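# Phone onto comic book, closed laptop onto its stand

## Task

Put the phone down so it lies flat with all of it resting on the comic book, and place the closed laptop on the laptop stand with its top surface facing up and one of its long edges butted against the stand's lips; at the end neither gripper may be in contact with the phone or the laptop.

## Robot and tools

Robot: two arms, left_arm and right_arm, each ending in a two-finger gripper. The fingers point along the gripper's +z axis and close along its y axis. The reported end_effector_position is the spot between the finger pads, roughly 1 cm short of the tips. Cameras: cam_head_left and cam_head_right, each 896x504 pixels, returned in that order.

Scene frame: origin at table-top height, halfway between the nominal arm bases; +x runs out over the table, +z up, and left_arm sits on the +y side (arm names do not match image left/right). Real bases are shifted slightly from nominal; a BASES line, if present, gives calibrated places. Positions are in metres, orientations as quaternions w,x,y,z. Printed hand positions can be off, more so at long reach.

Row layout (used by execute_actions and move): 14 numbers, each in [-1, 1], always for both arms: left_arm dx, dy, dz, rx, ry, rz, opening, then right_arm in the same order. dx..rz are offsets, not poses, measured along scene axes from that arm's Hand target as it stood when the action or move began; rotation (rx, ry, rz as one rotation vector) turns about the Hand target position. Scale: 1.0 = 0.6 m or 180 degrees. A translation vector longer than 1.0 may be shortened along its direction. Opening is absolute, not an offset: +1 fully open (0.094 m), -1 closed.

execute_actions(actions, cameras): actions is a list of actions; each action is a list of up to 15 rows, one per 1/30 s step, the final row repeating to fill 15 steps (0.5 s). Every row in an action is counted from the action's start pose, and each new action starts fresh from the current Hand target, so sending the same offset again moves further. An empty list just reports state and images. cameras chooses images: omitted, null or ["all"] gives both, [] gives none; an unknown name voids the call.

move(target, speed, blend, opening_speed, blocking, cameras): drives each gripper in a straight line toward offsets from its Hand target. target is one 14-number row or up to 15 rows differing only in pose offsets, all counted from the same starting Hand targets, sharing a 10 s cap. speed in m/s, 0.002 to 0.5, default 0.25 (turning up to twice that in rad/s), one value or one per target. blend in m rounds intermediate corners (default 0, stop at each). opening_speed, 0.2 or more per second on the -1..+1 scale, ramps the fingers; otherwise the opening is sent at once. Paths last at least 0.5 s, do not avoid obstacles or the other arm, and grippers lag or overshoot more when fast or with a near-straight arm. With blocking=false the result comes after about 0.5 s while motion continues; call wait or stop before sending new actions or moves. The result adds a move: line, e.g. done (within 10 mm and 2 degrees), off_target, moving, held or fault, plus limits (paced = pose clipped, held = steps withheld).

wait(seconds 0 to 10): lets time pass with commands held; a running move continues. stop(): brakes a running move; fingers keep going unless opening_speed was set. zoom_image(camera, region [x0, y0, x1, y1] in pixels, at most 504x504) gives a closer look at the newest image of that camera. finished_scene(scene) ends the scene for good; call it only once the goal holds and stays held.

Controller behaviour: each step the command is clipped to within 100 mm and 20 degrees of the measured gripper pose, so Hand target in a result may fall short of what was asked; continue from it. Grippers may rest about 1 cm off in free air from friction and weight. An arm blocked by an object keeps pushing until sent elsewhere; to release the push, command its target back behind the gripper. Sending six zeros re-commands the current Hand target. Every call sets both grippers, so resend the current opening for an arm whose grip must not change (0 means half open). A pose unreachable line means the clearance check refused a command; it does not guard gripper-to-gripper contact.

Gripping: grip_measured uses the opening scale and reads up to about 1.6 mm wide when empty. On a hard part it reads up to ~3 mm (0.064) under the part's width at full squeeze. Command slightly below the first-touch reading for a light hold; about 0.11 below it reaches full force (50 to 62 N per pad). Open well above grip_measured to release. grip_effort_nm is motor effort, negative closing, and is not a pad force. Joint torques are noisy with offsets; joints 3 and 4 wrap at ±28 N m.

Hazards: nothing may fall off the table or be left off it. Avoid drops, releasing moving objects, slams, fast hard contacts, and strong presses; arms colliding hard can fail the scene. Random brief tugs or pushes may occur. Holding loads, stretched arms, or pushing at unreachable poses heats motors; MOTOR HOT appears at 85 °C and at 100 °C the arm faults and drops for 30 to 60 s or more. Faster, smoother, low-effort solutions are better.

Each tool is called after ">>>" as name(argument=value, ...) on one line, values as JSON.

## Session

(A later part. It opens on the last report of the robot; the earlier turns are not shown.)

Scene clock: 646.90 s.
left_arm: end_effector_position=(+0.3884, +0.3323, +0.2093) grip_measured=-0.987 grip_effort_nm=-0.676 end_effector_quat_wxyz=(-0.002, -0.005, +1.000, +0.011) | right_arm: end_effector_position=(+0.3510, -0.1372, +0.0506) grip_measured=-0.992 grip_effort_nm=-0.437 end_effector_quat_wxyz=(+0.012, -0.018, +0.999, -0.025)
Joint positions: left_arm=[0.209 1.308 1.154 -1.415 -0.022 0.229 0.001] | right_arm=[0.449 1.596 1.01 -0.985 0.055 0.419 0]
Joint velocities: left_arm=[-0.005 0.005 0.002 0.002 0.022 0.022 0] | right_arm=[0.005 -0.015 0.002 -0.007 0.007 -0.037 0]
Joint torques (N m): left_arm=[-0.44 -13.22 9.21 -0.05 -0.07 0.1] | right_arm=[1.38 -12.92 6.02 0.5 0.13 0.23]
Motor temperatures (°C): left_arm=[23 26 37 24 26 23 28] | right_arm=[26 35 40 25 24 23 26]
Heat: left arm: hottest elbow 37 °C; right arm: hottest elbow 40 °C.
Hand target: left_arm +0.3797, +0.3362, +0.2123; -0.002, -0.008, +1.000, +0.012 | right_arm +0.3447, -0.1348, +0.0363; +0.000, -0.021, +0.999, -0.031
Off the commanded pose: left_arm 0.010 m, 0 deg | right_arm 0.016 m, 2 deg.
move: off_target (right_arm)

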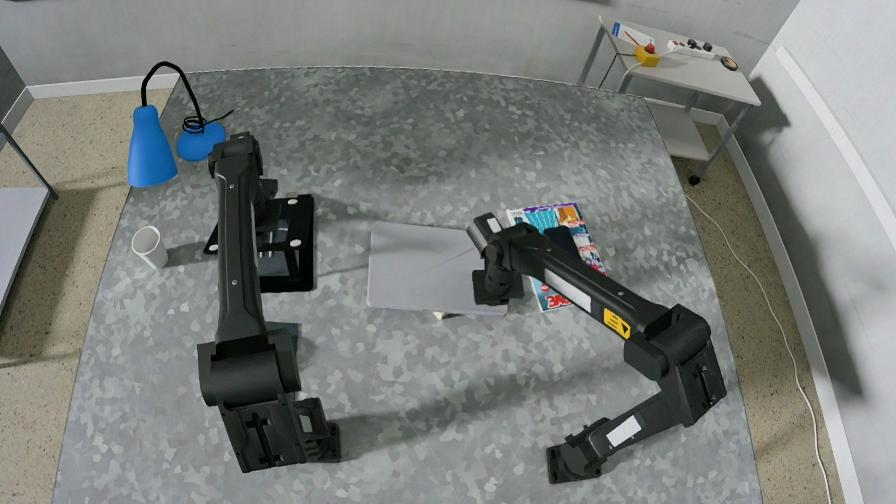

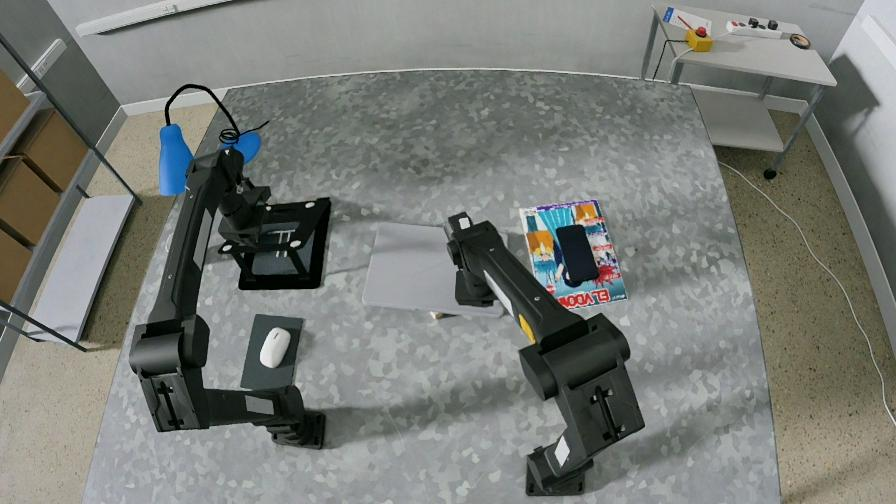

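>>> move(target=[0,0,0,0,0,0,-1,0,0,-0.012,0,0,0,-1], speed=0.03, cameras=[])

>>> move(target=[0,0,0,0,0,0,-1,0,0,-0.012,0,0,0,-1], speed=0.03)

Scene clock: 650.23 s.
left_arm: end_effector_position=(+0.3884, +0.3323, +0.2093) grip_measured=-0.987 grip_effort_nm=-0.676 end_effector_quat_wxyz=(-0.002, -0.005, +1.000, +0.011) | right_arm: end_effector_position=(+0.3511, -0.1371, +0.0436) grip_measured=-0.992 grip_effort_nm=-0.432 end_effector_quat_wxyz=(+0.012, -0.018, +0.999, -0.025)
Joint positions: left_arm=[0.209 1.308 1.154 -1.415 -0.022 0.229 0.001] | right_arm=[0.449 1.607 1.002 -0.966 0.055 0.419 0]
Joint velocities: left_arm=[0.005 -0.015 -0.002 -0.007 0.066 0.007 0] | right_arm=[-0.015 -0.005 0.002 -0.002 0.007 -0.037 0]
Joint torques (N m): left_arm=[-0.44 -12.75 9.32 0.02 -0.04 0.07] | right_arm=[1.38 -12.81 6.09 0.46 0.13 0.22]
Motor temperatures (°C): left_arm=[23 26 36 24 26 23 28] | right_arm=[26 35 39 25 24 23 26]
Heat: left arm: hottest elbow 36 °C; right arm: hottest elbow 39 °C.
Hand target: left_arm +0.3797, +0.3362, +0.2123; -0.002, -0.008, +1.000, +0.012 | right_arm +0.3447, -0.1349, +0.0291; +0.000, -0.021, +0.999, -0.031
Off the commanded pose: left_arm 0.010 m, 0 deg | right_arm 0.016 m, 2 deg.
move: off_target (right_arm)
No camera images: "cameras" was empty.

Scene clock: 651.00 s.
left_arm: end_effector_position=(+0.3884, +0.3323, +0.2093) grip_measured=-0.987 grip_effort_nm=-0.672 end_effector_quat_wxyz=(-0.002, -0.005, +1.000, +0.011) | right_arm: end_effector_position=(+0.3541, -0.1357, +0.0431) grip_measured=-0.992 grip_effort_nm=-0.437 end_effector_quat_wxyz=(+0.018, -0.018, +0.999, -0.022)
Joint positions: left_arm=[0.209 1.308 1.154 -1.415 -0.022 0.229 0.001] | right_arm=[0.449 1.609 1.002 -0.952 0.055 0.419 0]
Joint velocities: left_arm=[-0.005 -0.005 0.002 -0.022 -0.007 -0.007 0] | right_arm=[-0.015 0.015 -0.027 -0.007 -0.037 -0.051 0]
Joint torques (N m): left_arm=[-0.21 -12.4 9.32 -0.09 -0.06 0.08] | right_arm=[1.32 -12.28 5.33 0.46 0.13 0.22]
Motor temperatures (°C): left_arm=[23 26 36 24 26 23 28] | right_arm=[26 35 39 25 24 23 26]
Heat: left arm: hottest elbow 36 °C; right arm: hottest elbow 39 °C.
Hand target: left_arm +0.3797, +0.3362, +0.2123; -0.002, -0.008, +1.000, +0.012 | right_arm +0.3447, -0.1350, +0.0220; +0.000, -0.021, +0.999, -0.031
Off the commanded pose: left_arm 0.010 m, 0 deg | right_arm 0.023 m, 2 deg.
move: off_target (right_arm)

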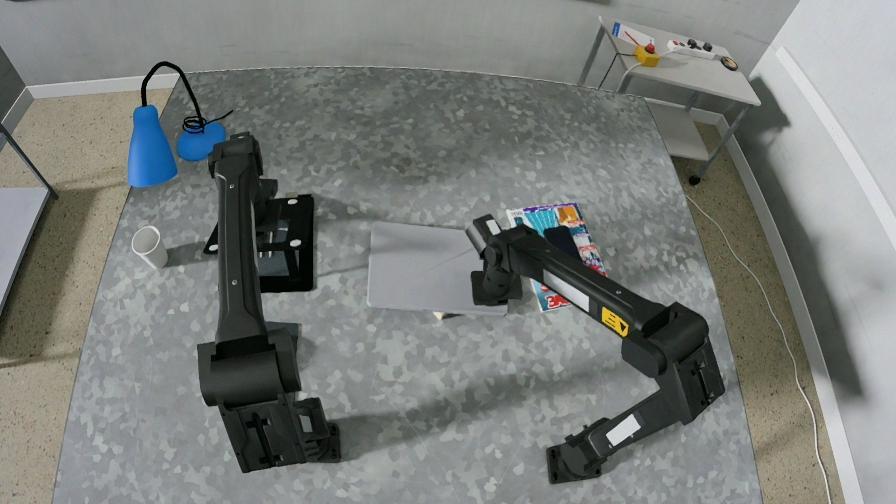

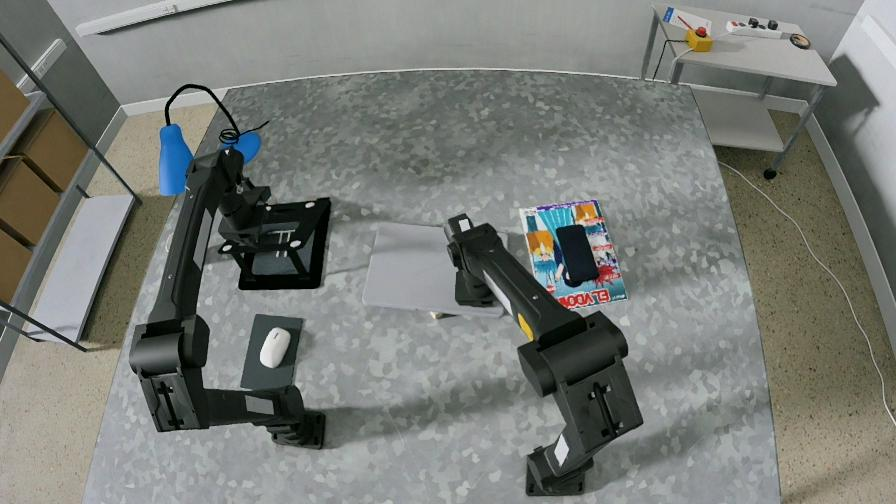

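>>> move(target=[[0,0,0,0,0,0,-1,0,0,0.197,0,0,0,-1],[0,0,0,0,0,0,-1,-0.083,-0.185,0.197,-0.126,-0.517,0.673,-1]], speed=0.15)

Scene clock: 728.37 s.
left_arm: end_effector_position=(+0.3884, +0.3325, +0.2093) grip_measured=-0.987 grip_effort_nm=-0.667 end_effector_quat_wxyz=(-0.002, -0.005, +1.000, +0.011) | right_arm: end_effector_position=(+0.2833, -0.2388, +0.1411) grip_measured=-0.992 grip_effort_nm=-0.432 end_effector_quat_wxyz=(-0.626, +0.729, -0.216, +0.174)
Joint positions: left_arm=[0.21 1.308 1.154 -1.415 -0.022 0.229 0.001] | right_arm=[-0.314 1.15 0.262 0.322 -1.276 -2.099 0]
Joint velocities: left_arm=[-0.005 -0.005 0.007 -0.012 -0.051 0.007 0.001] | right_arm=[-0.024 0.005 -0.012 -0.002 0.051 -0.007 0]
Joint torques (N m): left_arm=[-0.44 -13.33 9.33 -0.06 -0.04 0.11] | right_arm=[-0.38 -4.37 7.49 1.39 -0.38 0.15]
Motor temperatures (°C): left_arm=[23 26 36 24 26 23 28] | right_arm=[26 34 36 25 24 23 26]
Heat: left arm: hottest elbow 36 °C; right arm: hottest elbow 36 °C.
Hand target: left_arm +0.3797, +0.3364, +0.2123; -0.002, -0.008, +1.000, +0.012 | right_arm +0.2918, -0.2458, +0.1451; -0.605, +0.753, -0.193, +0.170
Off the commanded pose: left_arm 0.010 m, 0 deg | right_arm 0.014 m, 4 deg.
joint sent to its limit (right arm) — joint 6 (wrist roll), lower limit. The joint targets are off in position and orientation.
move: off_target (right_arm)

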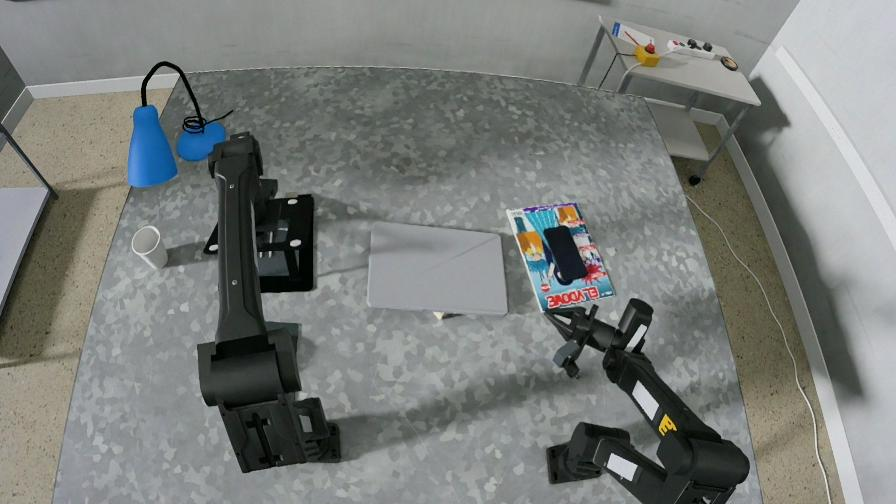

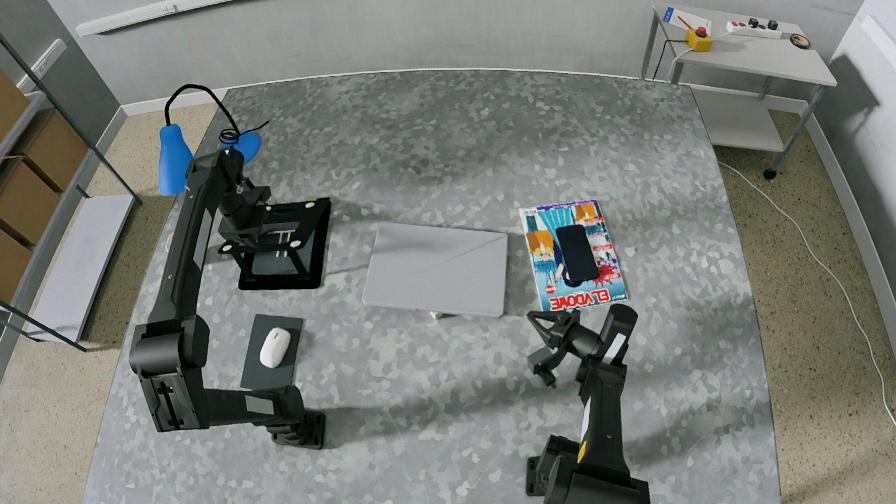

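>>> move(target=[0,0,0,0,0,0,-1,0,0,0,0.465,0.805,-0.198,-1], speed=0.25)

Scene clock: 740.60 s.
left_arm: end_effector_position=(+0.3884, +0.3325, +0.2093) grip_measured=-0.987 grip_effort_nm=-0.672 end_effector_quat_wxyz=(-0.002, -0.005, +1.000, +0.011) | right_arm: end_effector_position=(+0.2766, -0.2378, +0.1344) grip_measured=-0.992 grip_effort_nm=-0.427 end_effector_quat_wxyz=(+0.199, +0.139, +0.766, +0.596)
Joint positions: left_arm=[0.21 1.308 1.154 -1.415 -0.022 0.229 0.001] | right_arm=[-0.32 1.134 0.328 -0.053 -1.289 0.588 0]
Joint velocities: left_arm=[0.015 0.005 0.022 0.007 -0.007 -0.051 -0.001] | right_arm=[-0.024 -0.024 0.002 0.007 0.022 0.051 0]
Joint torques (N m): left_arm=[-0.73 -12.63 9.28 0.05 -0.11 0.13] | right_arm=[-0.15 -5.3 9.14 1.4 -0.35 0.15]
Motor temperatures (°C): left_arm=[23 26 36 24 26 23 28] | right_arm=[26 34 37 25 24 23 26]
Heat: left arm: hottest elbow 36 °C; right arm: hottest elbow 37 °C.
Hand target: left_arm +0.3797, +0.3364, +0.2123; -0.002, -0.008, +1.000, +0.012 | right_arm +0.2923, -0.2460, +0.1453; +0.217, +0.134, +0.764, +0.593
Off the commanded pose: left_arm 0.010 m, 0 deg | right_arm 0.020 m, 2 deg.
move: off_target (right_arm)

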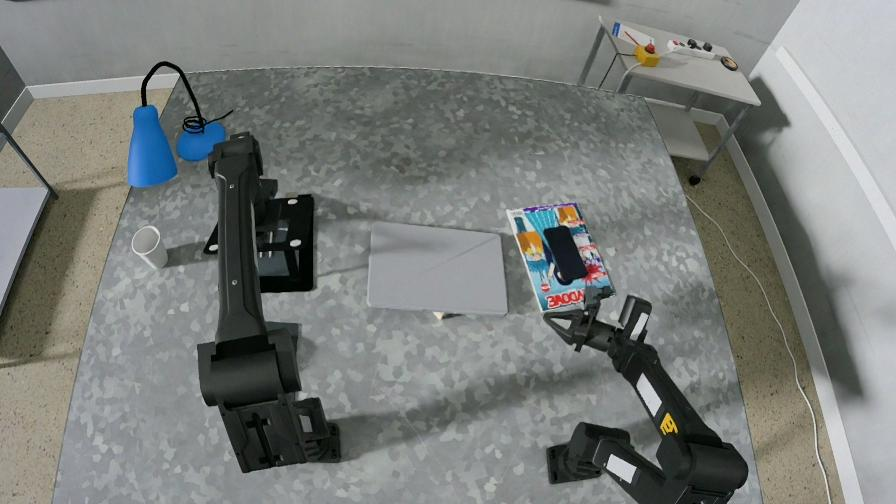

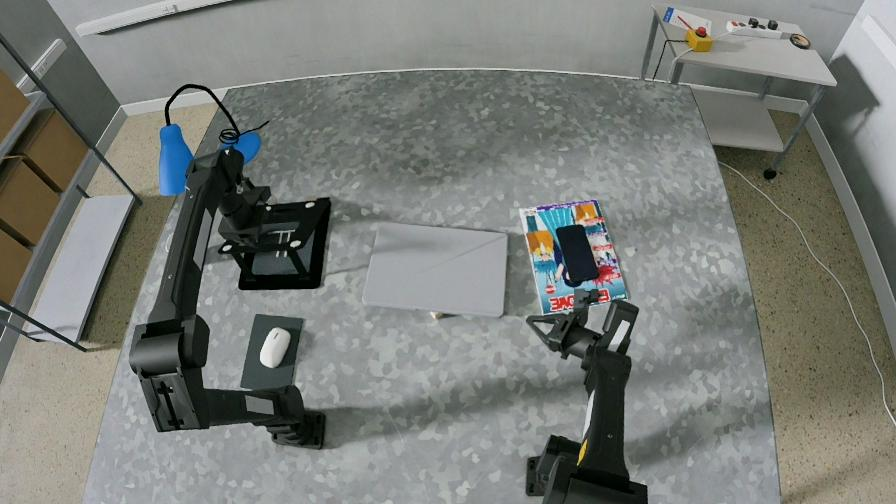

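>>> move(target=[[0,0,0,0,0,0,-1,0.01,0,-0.05,0.026,0.048,-0.011,1],[0,0,0,0,0,0,-1,0.01,0,-0.10,0.026,0.048,-0.011,1]], speed=0.1)

Scene clock: 749.77 s.
left_arm: end_effector_position=(+0.3884, +0.3325, +0.2093) grip_measured=-0.987 grip_effort_nm=-0.672 end_effector_quat_wxyz=(-0.002, -0.005, +1.000, +0.011) | right_arm: end_effector_position=(+0.3008, -0.2461, +0.0931) grip_measured=+0.999 grip_effort_nm=0.066 end_effector_quat_wxyz=(+0.171, +0.189, +0.752, +0.607)
Joint positions: left_arm=[0.21 1.308 1.154 -1.415 -0.022 0.229 0.001] | right_arm=[-0.32 1.393 0.328 0.268 -1.282 0.768 0.094]
Joint velocities: left_arm=[-0.005 -0.024 -0.002 0.002 0.022 -0.022 0] | right_arm=[0.005 0.015 -0.007 -0.002 0.022 0.007 0]
Joint torques (N m): left_arm=[-0.26 -13.16 9.29 -0.05 -0.07 0.1] | right_arm=[0.21 -6.65 3.9 1.54 -0.32 0.21]
Motor temperatures (°C): left_arm=[23 26 36 24 26 23 28] | right_arm=[26 34 38 25 24 23 26]
Heat: left arm: hottest elbow 36 °C; right arm: hottest elbow 38 °C.
Hand target: left_arm +0.3797, +0.3364, +0.2123; -0.002, -0.008, +1.000, +0.012 | right_arm +0.2969, -0.2461, +0.0852; +0.163, +0.200, +0.751, +0.608
Off the commanded pose: left_arm 0.010 m, 0 deg | right_arm 0.008 m, 2 deg.
move: done

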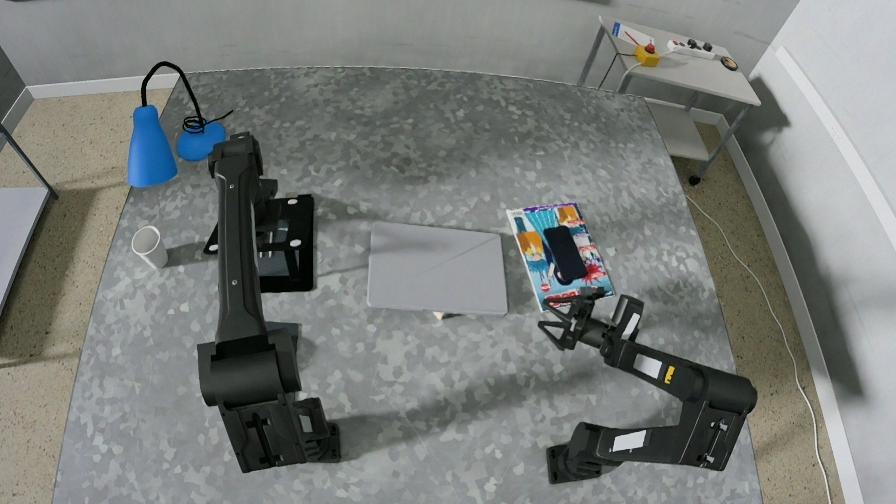

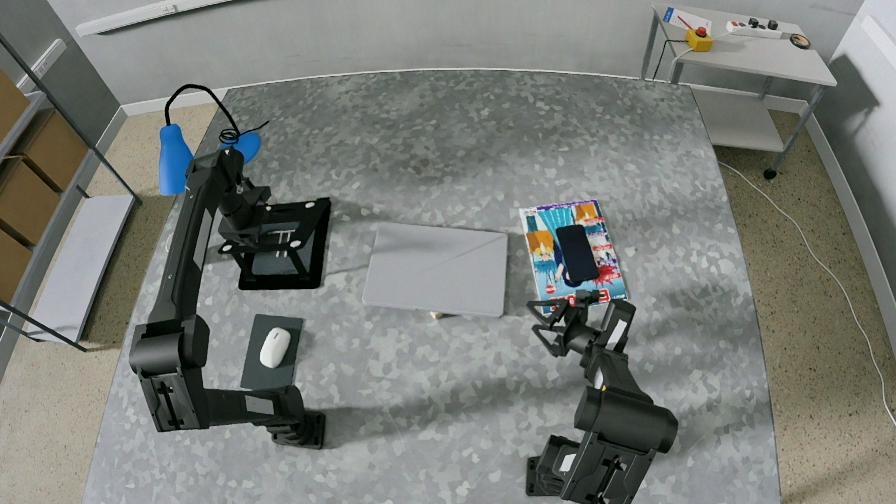

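>>> zoom_image(camera="cam_head_right", region=[480, 230, 660, 400])

>>> zoom_image(camera="cam_head_left", region=[480, 230, 660, 400])

Scaled by 2.800.

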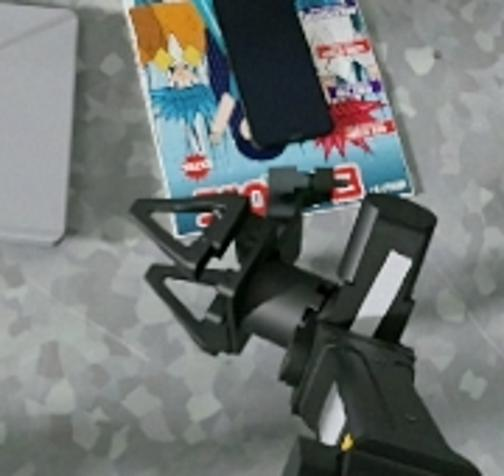

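Scaled by 2.800.

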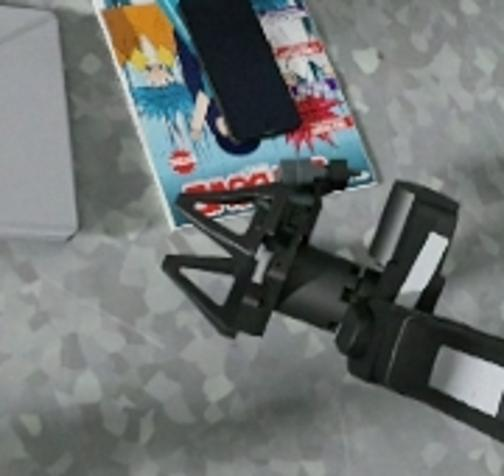

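>>> move(target=[0,0,0,0,0,0,-1,0,0,-0.025,0,0,0,1], speed=0.04, cameras=[])

>>> move(target=[0,0,0,0,0,0,-1,0,0,-0.012,0,0,0,1], speed=0.03)

Scene clock: 755.40 s.
left_arm: end_effector_position=(+0.3884, +0.3325, +0.2093) grip_measured=-0.987 grip_effort_nm=-0.672 end_effector_quat_wxyz=(-0.002, -0.005, +1.000, +0.011) | right_arm: end_effector_position=(+0.3007, -0.2461, +0.0777) grip_measured=+0.999 grip_effort_nm=0.071 end_effector_quat_wxyz=(+0.170, +0.190, +0.752, +0.608)
Joint positions: left_arm=[0.21 1.308 1.154 -1.415 -0.022 0.229 0.001] | right_arm=[-0.32 1.467 0.319 0.35 -1.282 0.769 0.094]
Joint velocities: left_arm=[-0.005 0.005 0.002 -0.002 0.051 -0.037 -0.001] | right_arm=[0.005 -0.005 0.002 0.007 0.007 0.095 -0.002]
Joint torques (N m): left_arm=[-0.21 -12.81 9.09 0.01 -0.1 0.06] | right_arm=[0.21 -6.36 3.37 1.44 -0.33 0.14]
Motor temperatures (°C): left_arm=[23 26 36 24 26 23 28] | right_arm=[26 34 37 25 24 23 25]
Heat: left arm: hottest elbow 36 °C; right arm: hottest elbow 37 °C.
Hand target: left_arm +0.3797, +0.3364, +0.2123; -0.002, -0.008, +1.000, +0.012 | right_arm +0.2965, -0.2461, +0.0701; +0.163, +0.200, +0.751, +0.608
Off the commanded pose: left_arm 0.010 m, 0 deg | right_arm 0.008 m, 1 deg.
move: done
No camera images: "cameras" was empty.

Scene clock: 756.47 s.
left_arm: end_effector_position=(+0.3884, +0.3325, +0.2093) grip_measured=-0.987 grip_effort_nm=-0.676 end_effector_quat_wxyz=(-0.002, -0.005, +1.000, +0.011) | right_arm: end_effector_position=(+0.3020, -0.2465, +0.0711) grip_measured=+0.999 grip_effort_nm=0.066 end_effector_quat_wxyz=(+0.171, +0.189, +0.752, +0.607)
Joint positions: left_arm=[0.21 1.308 1.154 -1.415 -0.022 0.229 0.001] | right_arm=[-0.32 1.503 0.319 0.389 -1.282 0.769 0.094]
Joint velocities: left_arm=[0.005 -0.005 -0.002 0.002 -0.11 0.007 0] | right_arm=[-0.024 -0.005 -0.007 0.012 -0.022 0.007 0]
Joint torques (N m): left_arm=[0.15 -11.81 9.29 -0.12 -0.1 0.06] | right_arm=[0.26 -7.3 2.85 1.43 -0.34 0.13]
Motor temperatures (°C): left_arm=[23 26 36 24 26 23 28] | right_arm=[26 34 37 25 24 23 25]
Heat: left arm: hottest elbow 36 °C; right arm: hottest elbow 37 °C.
Hand target: left_arm +0.3797, +0.3364, +0.2123; -0.002, -0.008, +1.000, +0.012 | right_arm +0.2963, -0.2461, +0.0629; +0.163, +0.200, +0.751, +0.608
Off the commanded pose: left_arm 0.010 m, 0 deg | right_arm 0.010 m, 2 deg.
move: done

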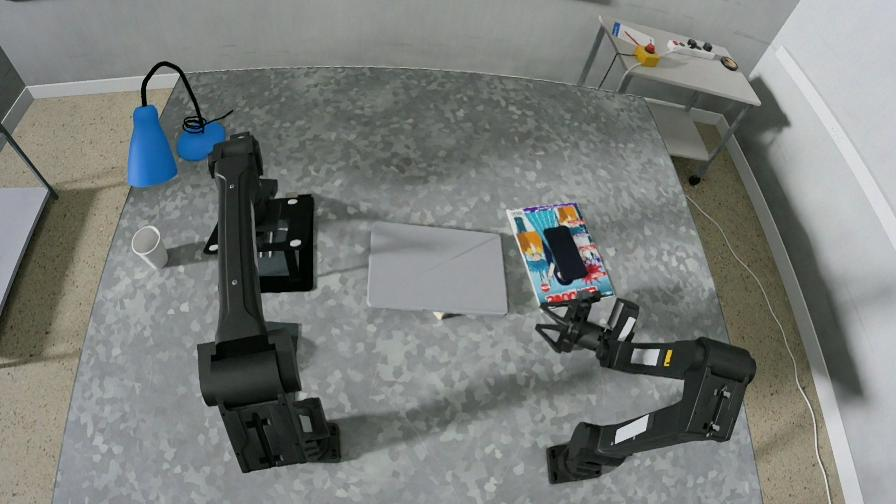

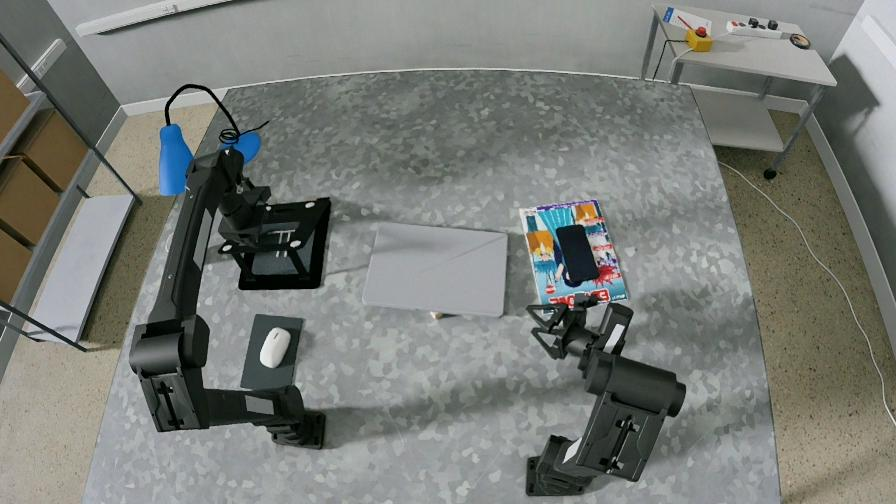

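>>> move(target=[0,0,0,0,0,0,-1,0,0,-0.010,0,0,0,1], speed=0.03, cameras=[])

>>> move(target=[0,0,0,0,0,0,-1,0,0,-0.010,0,0,0,1], speed=0.03)

Scene clock: 759.10 s.
left_arm: end_effector_position=(+0.3884, +0.3325, +0.2093) grip_measured=-0.987 grip_effort_nm=-0.672 end_effector_quat_wxyz=(-0.002, -0.005, +1.000, +0.011) | right_arm: end_effector_position=(+0.3001, -0.2459, +0.0639) grip_measured=+0.999 grip_effort_nm=0.066 end_effector_quat_wxyz=(+0.169, +0.191, +0.752, +0.608)
Joint positions: left_arm=[0.21 1.308 1.154 -1.415 -0.022 0.229 0.001] | right_arm=[-0.32 1.535 0.312 0.423 -1.282 0.769 0.094]
Joint velocities: left_arm=[0.005 0.005 0.007 -0.002 -0.066 0.022 0] | right_arm=[-0.015 0.015 -0.007 0.012 0.037 0.095 0]
Joint torques (N m): left_arm=[-1.03 -12.45 9.29 -0.06 -0.07 0.09] | right_arm=[0.26 -7.47 2.88 1.35 -0.35 0.13]
Motor temperatures (°C): left_arm=[23 26 36 24 26 23 28] | right_arm=[26 34 37 25 24 23 25]
Heat: left arm: hottest elbow 36 °C; right arm: hottest elbow 37 °C.
Hand target: left_arm +0.3797, +0.3364, +0.2123; -0.002, -0.008, +1.000, +0.012 | right_arm +0.2962, -0.2461, +0.0569; +0.163, +0.200, +0.751, +0.608
Off the commanded pose: left_arm 0.010 m, 0 deg | right_arm 0.008 m, 1 deg.
move: done
No camera images: "cameras" was empty.

Scene clock: 760.10 s.
left_arm: end_effector_position=(+0.3884, +0.3325, +0.2093) grip_measured=-0.987 grip_effort_nm=-0.672 end_effector_quat_wxyz=(-0.002, -0.005, +1.000, +0.011) | right_arm: end_effector_position=(+0.3010, -0.2461, +0.0592) grip_measured=+0.999 grip_effort_nm=0.066 end_effector_quat_wxyz=(+0.171, +0.189, +0.752, +0.608)
Joint positions: left_arm=[0.21 1.308 1.154 -1.415 -0.022 0.229 0.001] | right_arm=[-0.32 1.564 0.312 0.456 -1.282 0.769 0.094]
Joint velocities: left_arm=[-0.005 -0.005 -0.002 0.007 0.037 0.022 -0.001] | right_arm=[0.005 -0.005 0.002 -0.002 0.051 -0.066 0]
Joint torques (N m): left_arm=[-0.62 -12.57 9.31 -0.03 -0.08 0.11] | right_arm=[0.26 -7.41 2.54 1.43 -0.33 0.12]
Motor temperatures (°C): left_arm=[23 26 36 24 26 23 28] | right_arm=[26 34 37 25 24 23 25]
Heat: left arm: hottest elbow 36 °C; right arm: hottest elbow 37 °C.
Hand target: left_arm +0.3797, +0.3364, +0.2123; -0.002, -0.008, +1.000, +0.012 | right_arm +0.2960, -0.2461, +0.0510; +0.163, +0.200, +0.751, +0.608
Off the commanded pose: left_arm 0.010 m, 0 deg | right_arm 0.010 m, 2 deg.
move: done

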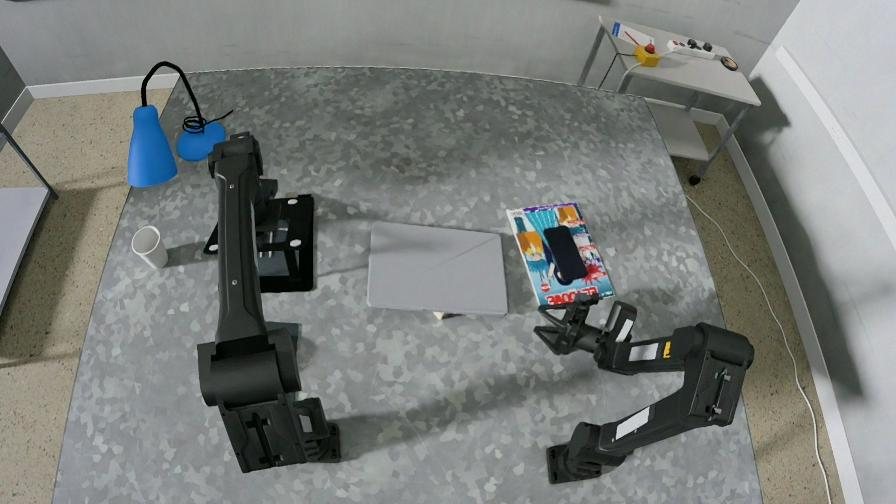

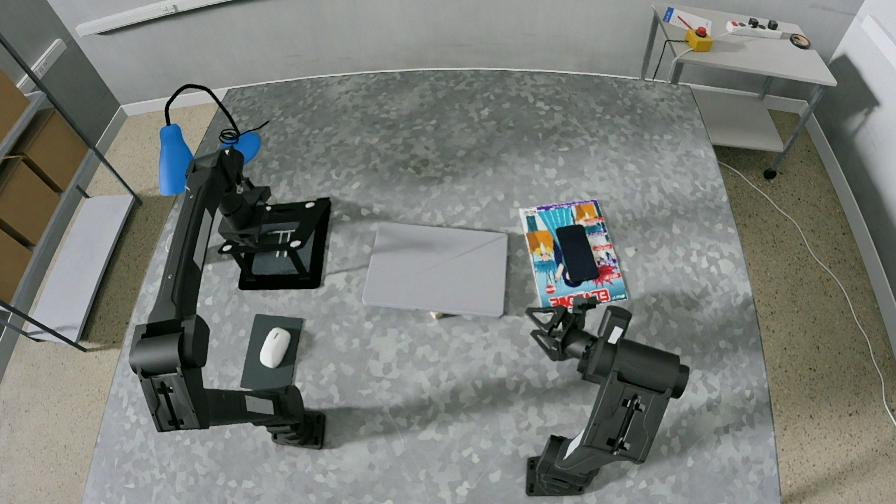

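>>> move(target=[0,0,0,0,0,0,-1,0,0,-0.008,0,0,0,1], speed=0.03, cameras=[])

>>> move(target=[0,0,0,0,0,0,-1,0,0,-0.008,0,0,0,1], speed=0.03)

Scene clock: 763.57 s.
left_arm: end_effector_position=(+0.3884, +0.3325, +0.2093) grip_measured=-0.987 grip_effort_nm=-0.672 end_effector_quat_wxyz=(-0.002, -0.005, +1.000, +0.011) | right_arm: end_effector_position=(+0.3018, -0.2461, +0.0591) grip_measured=+0.999 grip_effort_nm=0.061 end_effector_quat_wxyz=(+0.172, +0.187, +0.751, +0.610)
Joint positions: left_arm=[0.21 1.308 1.154 -1.415 -0.022 0.229 0.001] | right_arm=[-0.32 1.575 0.312 0.482 -1.288 0.78 0.094]
Joint velocities: left_arm=[-0.015 -0.005 0.007 0.007 -0.022 -0.051 0] | right_arm=[-0.005 0.005 -0.002 0.002 0.022 -0.007 0]
Joint torques (N m): left_arm=[-0.21 -12.63 9.4 -0.05 -0.06 0.07] | right_arm=[0.32 -6.48 2.39 1.29 -0.12 0]
Motor temperatures (°C): left_arm=[23 26 36 24 26 23 28] | right_arm=[26 33 36 25 24 23 25]
Heat: left arm: hottest elbow 36 °C; right arm: hottest elbow 36 °C.
Hand target: left_arm +0.3797, +0.3364, +0.2123; -0.002, -0.008, +1.000, +0.012 | right_arm +0.2959, -0.2460, +0.0461; +0.163, +0.200, +0.751, +0.608
Off the commanded pose: left_arm 0.010 m, 0 deg | right_arm 0.014 m, 2 deg.
move: off_target (right_arm)
No camera images: "cameras" was empty.

Scene clock: 764.53 s.
left_arm: end_effector_position=(+0.3884, +0.3325, +0.2093) grip_measured=-0.987 grip_effort_nm=-0.672 end_effector_quat_wxyz=(-0.002, -0.005, +1.000, +0.011) | right_arm: end_effector_position=(+0.3019, -0.2456, +0.0595) grip_measured=+0.999 grip_effort_nm=0.066 end_effector_quat_wxyz=(+0.171, +0.184, +0.748, +0.614)
Joint positions: left_arm=[0.21 1.308 1.154 -1.415 -0.022 0.229 0.001] | right_arm=[-0.32 1.585 0.312 0.504 -1.298 0.791 0.094]
Joint velocities: left_arm=[0.015 -0.005 -0.022 -0.007 -0.007 -0.007 -0.002] | right_arm=[-0.015 0.015 0.002 -0.012 -0.037 0.007 0]
Joint torques (N m): left_arm=[-0.44 -12.4 9.32 -0.05 -0.1 0.11] | right_arm=[0.21 -5.42 2.25 1.4 0.22 -0.1]
Motor temperatures (°C): left_arm=[23 26 36 24 26 23 28] | right_arm=[26 33 36 25 24 23 25]
Heat: left arm: hottest elbow 36 °C; right arm: hottest elbow 36 °C.
Hand target: left_arm +0.3797, +0.3364, +0.2123; -0.002, -0.008, +1.000, +0.012 | right_arm +0.2958, -0.2461, +0.0414; +0.163, +0.200, +0.751, +0.608
Off the commanded pose: left_arm 0.010 m, 0 deg | right_arm 0.019 m, 2 deg.
move: off_target (right_arm)

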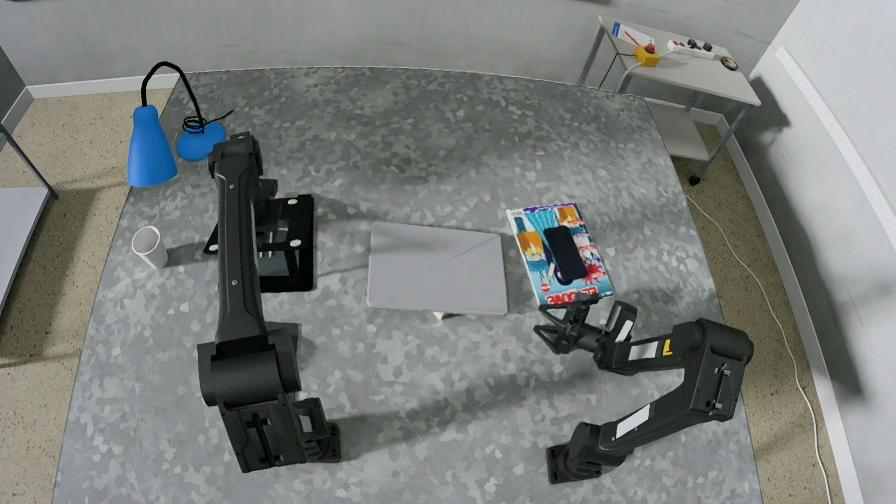

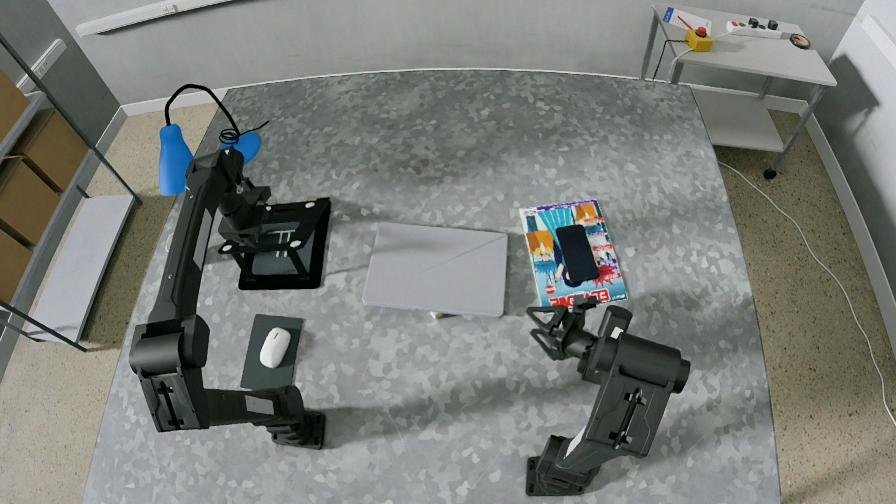

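>>> move(target=[0,0,0,0,0,0,-1,0.025,0.043,0.015,0,0,0,1], speed=0.05, cameras=[])

>>> move(target=[0,0,0,0,0,0,-1,0.025,0.043,0,0,0,0,1], speed=0.05)

Scene clock: 771.83 s.
left_arm: end_effector_position=(+0.3884, +0.3325, +0.2093) grip_measured=-0.987 grip_effort_nm=-0.672 end_effector_quat_wxyz=(-0.002, -0.005, +1.000, +0.011) | right_arm: end_effector_position=(+0.3179, -0.2264, +0.0592) grip_measured=+0.999 grip_effort_nm=0.066 end_effector_quat_wxyz=(+0.177, +0.193, +0.751, +0.607)
Joint positions: left_arm=[0.21 1.308 1.154 -1.415 -0.022 0.229 0.001] | right_arm=[-0.228 1.625 0.307 0.727 -1.2 0.981 0.094]
Joint velocities: left_arm=[0.005 -0.015 -0.012 0.012 -0.066 0.022 -0.001] | right_arm=[0.005 0.005 0.012 -0.012 -0.037 0.066 0]
Joint torques (N m): left_arm=[-0.26 -12.81 9.25 -0.03 -0.06 0.07] | right_arm=[1.61 -7.88 2.13 1.77 -0.17 0.15]
Motor temperatures (°C): left_arm=[23 26 36 24 26 23 28] | right_arm=[26 33 36 25 24 23 25]
Heat: left arm: hottest elbow 36 °C; right arm: hottest elbow 36 °C.
Hand target: left_arm +0.3797, +0.3364, +0.2123; -0.002, -0.008, +1.000, +0.012 | right_arm +0.3111, -0.2203, +0.0498; +0.162, +0.200, +0.752, +0.607
Off the commanded pose: left_arm 0.010 m, 0 deg | right_arm 0.013 m, 2 deg.
move: off_target (right_arm)
No camera images: "cameras" was empty.

Scene clock: 773.13 s.
left_arm: end_effector_position=(+0.3884, +0.3325, +0.2093) grip_measured=-0.987 grip_effort_nm=-0.672 end_effector_quat_wxyz=(-0.002, -0.005, +1.000, +0.011) | right_arm: end_effector_position=(+0.3270, -0.2002, +0.0589) grip_measured=+0.999 grip_effort_nm=0.066 end_effector_quat_wxyz=(+0.176, +0.194, +0.750, +0.607)
Joint positions: left_arm=[0.21 1.308 1.154 -1.415 -0.022 0.229 0.001] | right_arm=[-0.127 1.667 0.307 0.886 -1.113 1.112 0.094]
Joint velocities: left_arm=[0.005 -0.015 0.007 0.002 -0.051 -0.051 0] | right_arm=[-0.015 -0.015 -0.007 -0.017 0.022 -0.037 0]
Joint torques (N m): left_arm=[-0.15 -12.63 9.26 0.13 -0.12 0.11] | right_arm=[1.85 -7.59 3.14 1.48 -0.06 0.16]
Motor temperatures (°C): left_arm=[23 26 36 24 26 23 28] | right_arm=[26 33 35 25 24 23 25]
Heat: left arm: hottest elbow 36 °C; right arm: hottest elbow 35 °C.
Hand target: left_arm +0.3797, +0.3364, +0.2123; -0.002, -0.008, +1.000, +0.012 | right_arm +0.3261, -0.1947, +0.0493; +0.162, +0.200, +0.752, +0.607
Off the commanded pose: left_arm 0.010 m, 0 deg | right_arm 0.011 m, 2 deg.
move: off_target (right_arm)

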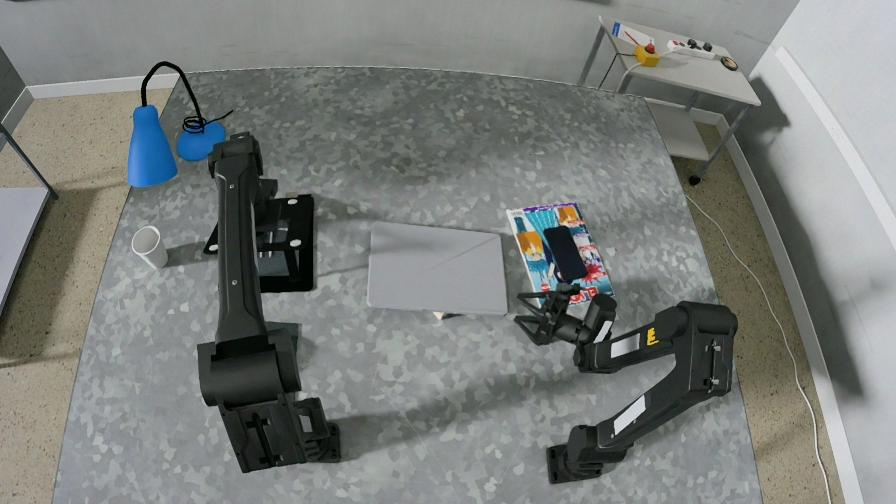

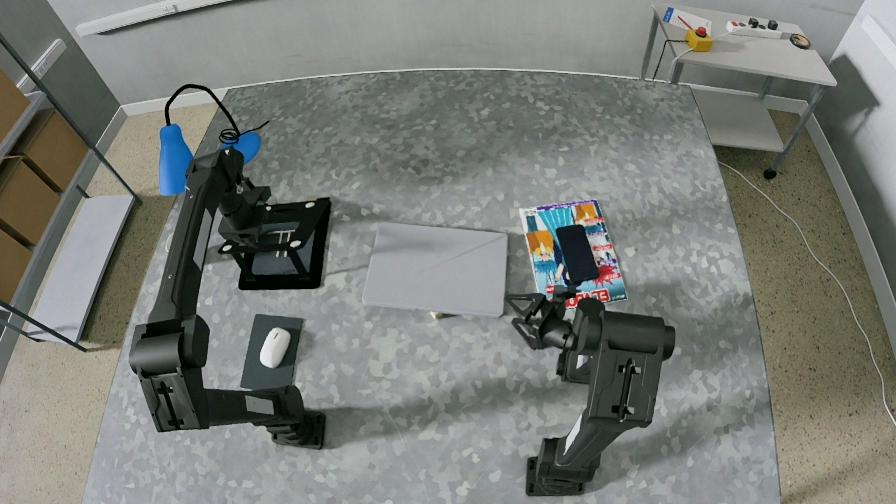

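>>> zoom_image(camera="cam_head_left", region=[470, 250, 620, 370])

>>> zoom_image(camera="cam_head_right", region=[470, 250, 620, 370])

Scaled by 3.360.

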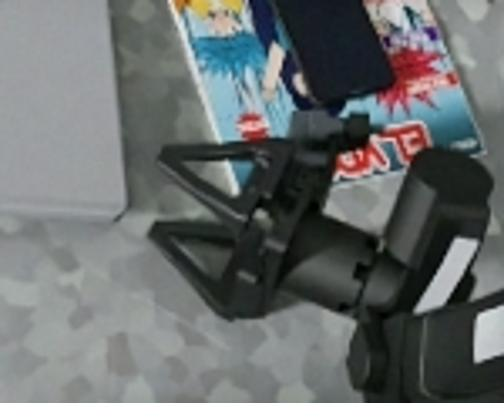

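Scaled by 3.360.

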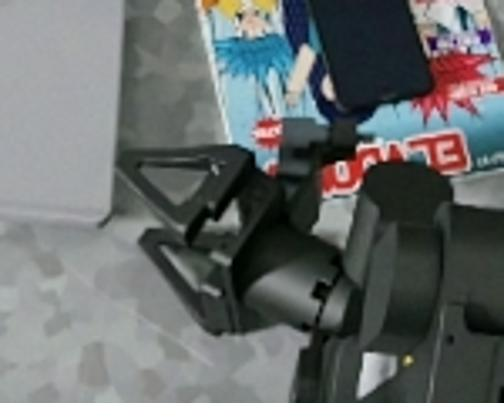

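>>> move(target=[[0,0,0,0,0,0,-1,0.045,-0.01,0.012,0,0,0,1]], speed=0.05)

>>> zoom_image(camera="cam_head_left", region=[470, 250, 620, 370])

Scene clock: 778.93 s.
left_arm: end_effector_position=(+0.3884, +0.3325, +0.2093) grip_measured=-0.987 grip_effort_nm=-0.672 end_effector_quat_wxyz=(-0.002, -0.005, +1.000, +0.011) | right_arm: end_effector_position=(+0.3438, -0.2020, +0.0594) grip_measured=+0.999 grip_effort_nm=0.061 end_effector_quat_wxyz=(+0.167, +0.200, +0.751, +0.607)
Joint positions: left_arm=[0.21 1.308 1.154 -1.415 -0.022 0.229 0.001] | right_arm=[-0.127 1.674 0.358 0.822 -1.116 1.112 0.094]
Joint velocities: left_arm=[-0.005 0.005 -0.007 -0.007 -0.051 0.095 0] | right_arm=[-0.015 -0.005 0.002 -0.022 -0.066 -0.022 0]
Joint torques (N m): left_arm=[-0.03 -13.33 9.42 -0.06 -0.06 0.1] | right_arm=[0.97 -9 5.11 0.98 -0.29 0.07]
Motor temperatures (°C): left_arm=[23 26 36 24 26 23 28] | right_arm=[26 33 35 25 24 23 25]
Heat: left arm: hottest elbow 36 °C; right arm: hottest elbow 35 °C.
Hand target: left_arm +0.3797, +0.3364, +0.2123; -0.002, -0.008, +1.000, +0.012 | right_arm +0.3531, -0.2011, +0.0558; +0.162, +0.200, +0.752, +0.607
Off the commanded pose: left_arm 0.010 m, 0 deg | right_arm 0.010 m, 1 deg.
move: done

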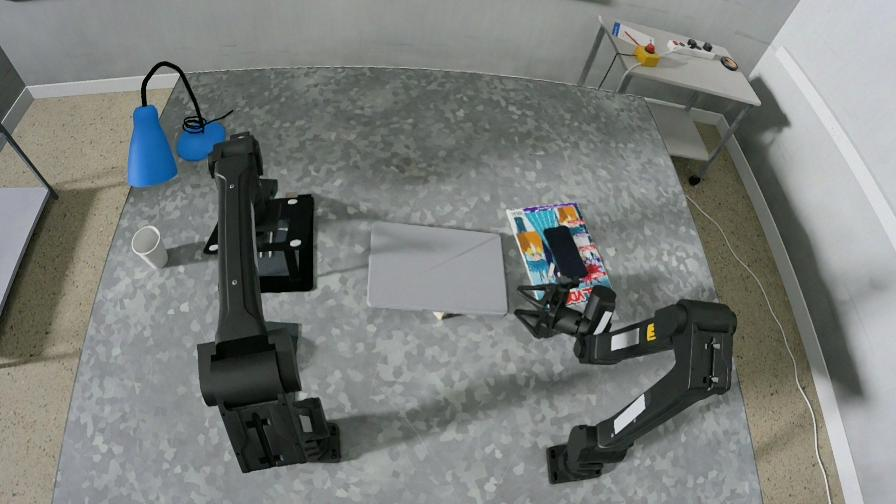

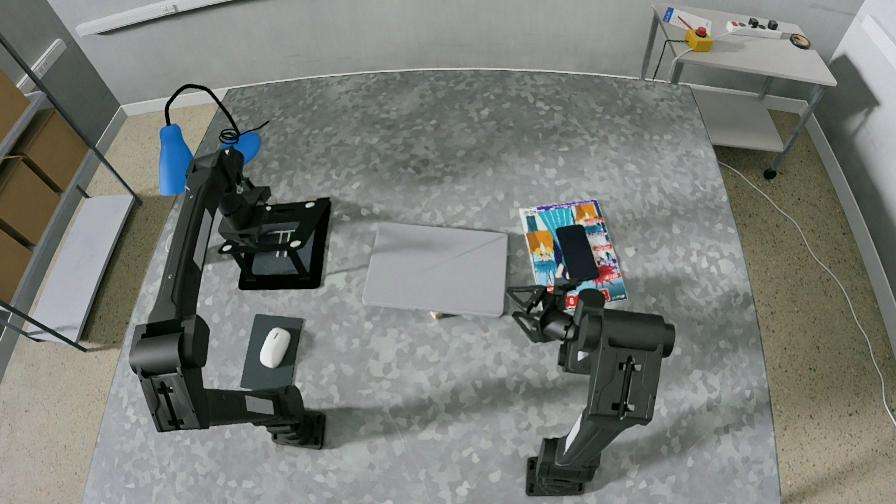

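Scaled by 3.360.

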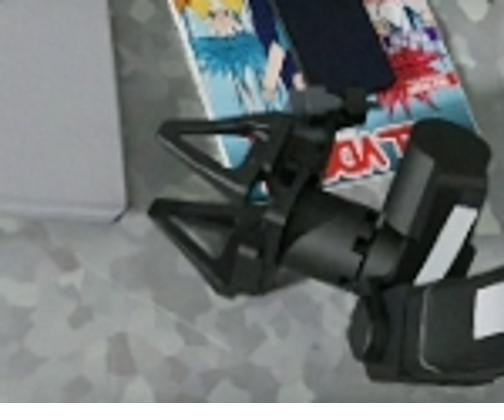

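>>> move(target=[0,0,0,0,0,0,-1,-0.005,0.04,-0.004,0,0,0,1], speed=0.04)

>>> zoom_image(camera="cam_head_left", region=[470, 250, 620, 370])

Scene clock: 784.97 s.
left_arm: end_effector_position=(+0.3884, +0.3325, +0.2093) grip_measured=-0.987 grip_effort_nm=-0.672 end_effector_quat_wxyz=(-0.002, -0.005, +1.000, +0.011) | right_arm: end_effector_position=(+0.3482, -0.1821, +0.0591) grip_measured=+0.999 grip_effort_nm=0.066 end_effector_quat_wxyz=(+0.170, +0.198, +0.752, +0.605)
Joint positions: left_arm=[0.21 1.308 1.154 -1.415 -0.022 0.229 0.001] | right_arm=[-0.056 1.694 0.358 0.9 -1.049 1.171 0.094]
Joint velocities: left_arm=[-0.005 0.005 -0.007 0.002 -0.051 -0.037 0] | right_arm=[0.005 0.005 0.012 -0.002 -0.022 0.037 0]
Joint torques (N m): left_arm=[-0.38 -11.87 9.36 -0.16 -0.06 0.07] | right_arm=[1.61 -8.94 3.79 1.7 -0.12 0.12]
Motor temperatures (°C): left_arm=[23 26 36 24 26 23 28] | right_arm=[26 33 35 25 24 23 25]
Heat: left arm: hottest elbow 36 °C; right arm: hottest elbow 35 °C.
Hand target: left_arm +0.3797, +0.3364, +0.2123; -0.002, -0.008, +1.000, +0.012 | right_arm +0.3504, -0.1770, +0.0534; +0.161, +0.200, +0.753, +0.606
Off the commanded pose: left_arm 0.010 m, 0 deg | right_arm 0.008 m, 1 deg.
move: done

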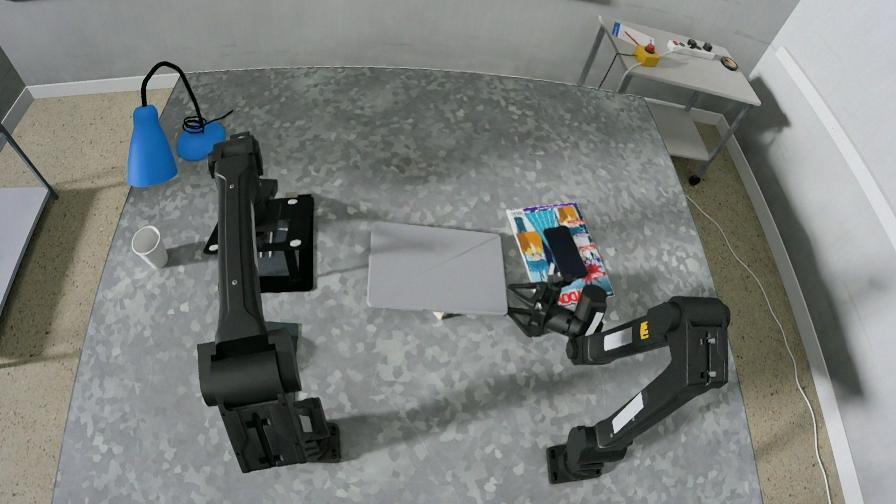

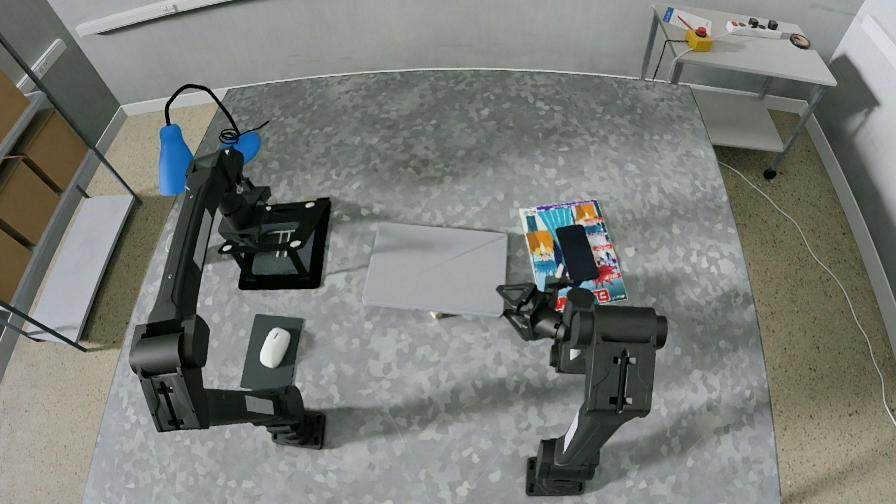

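Scaled by 3.360.

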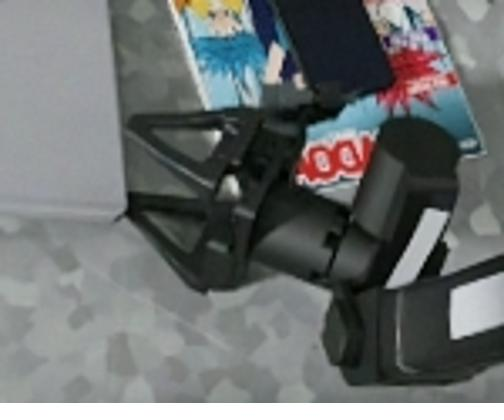

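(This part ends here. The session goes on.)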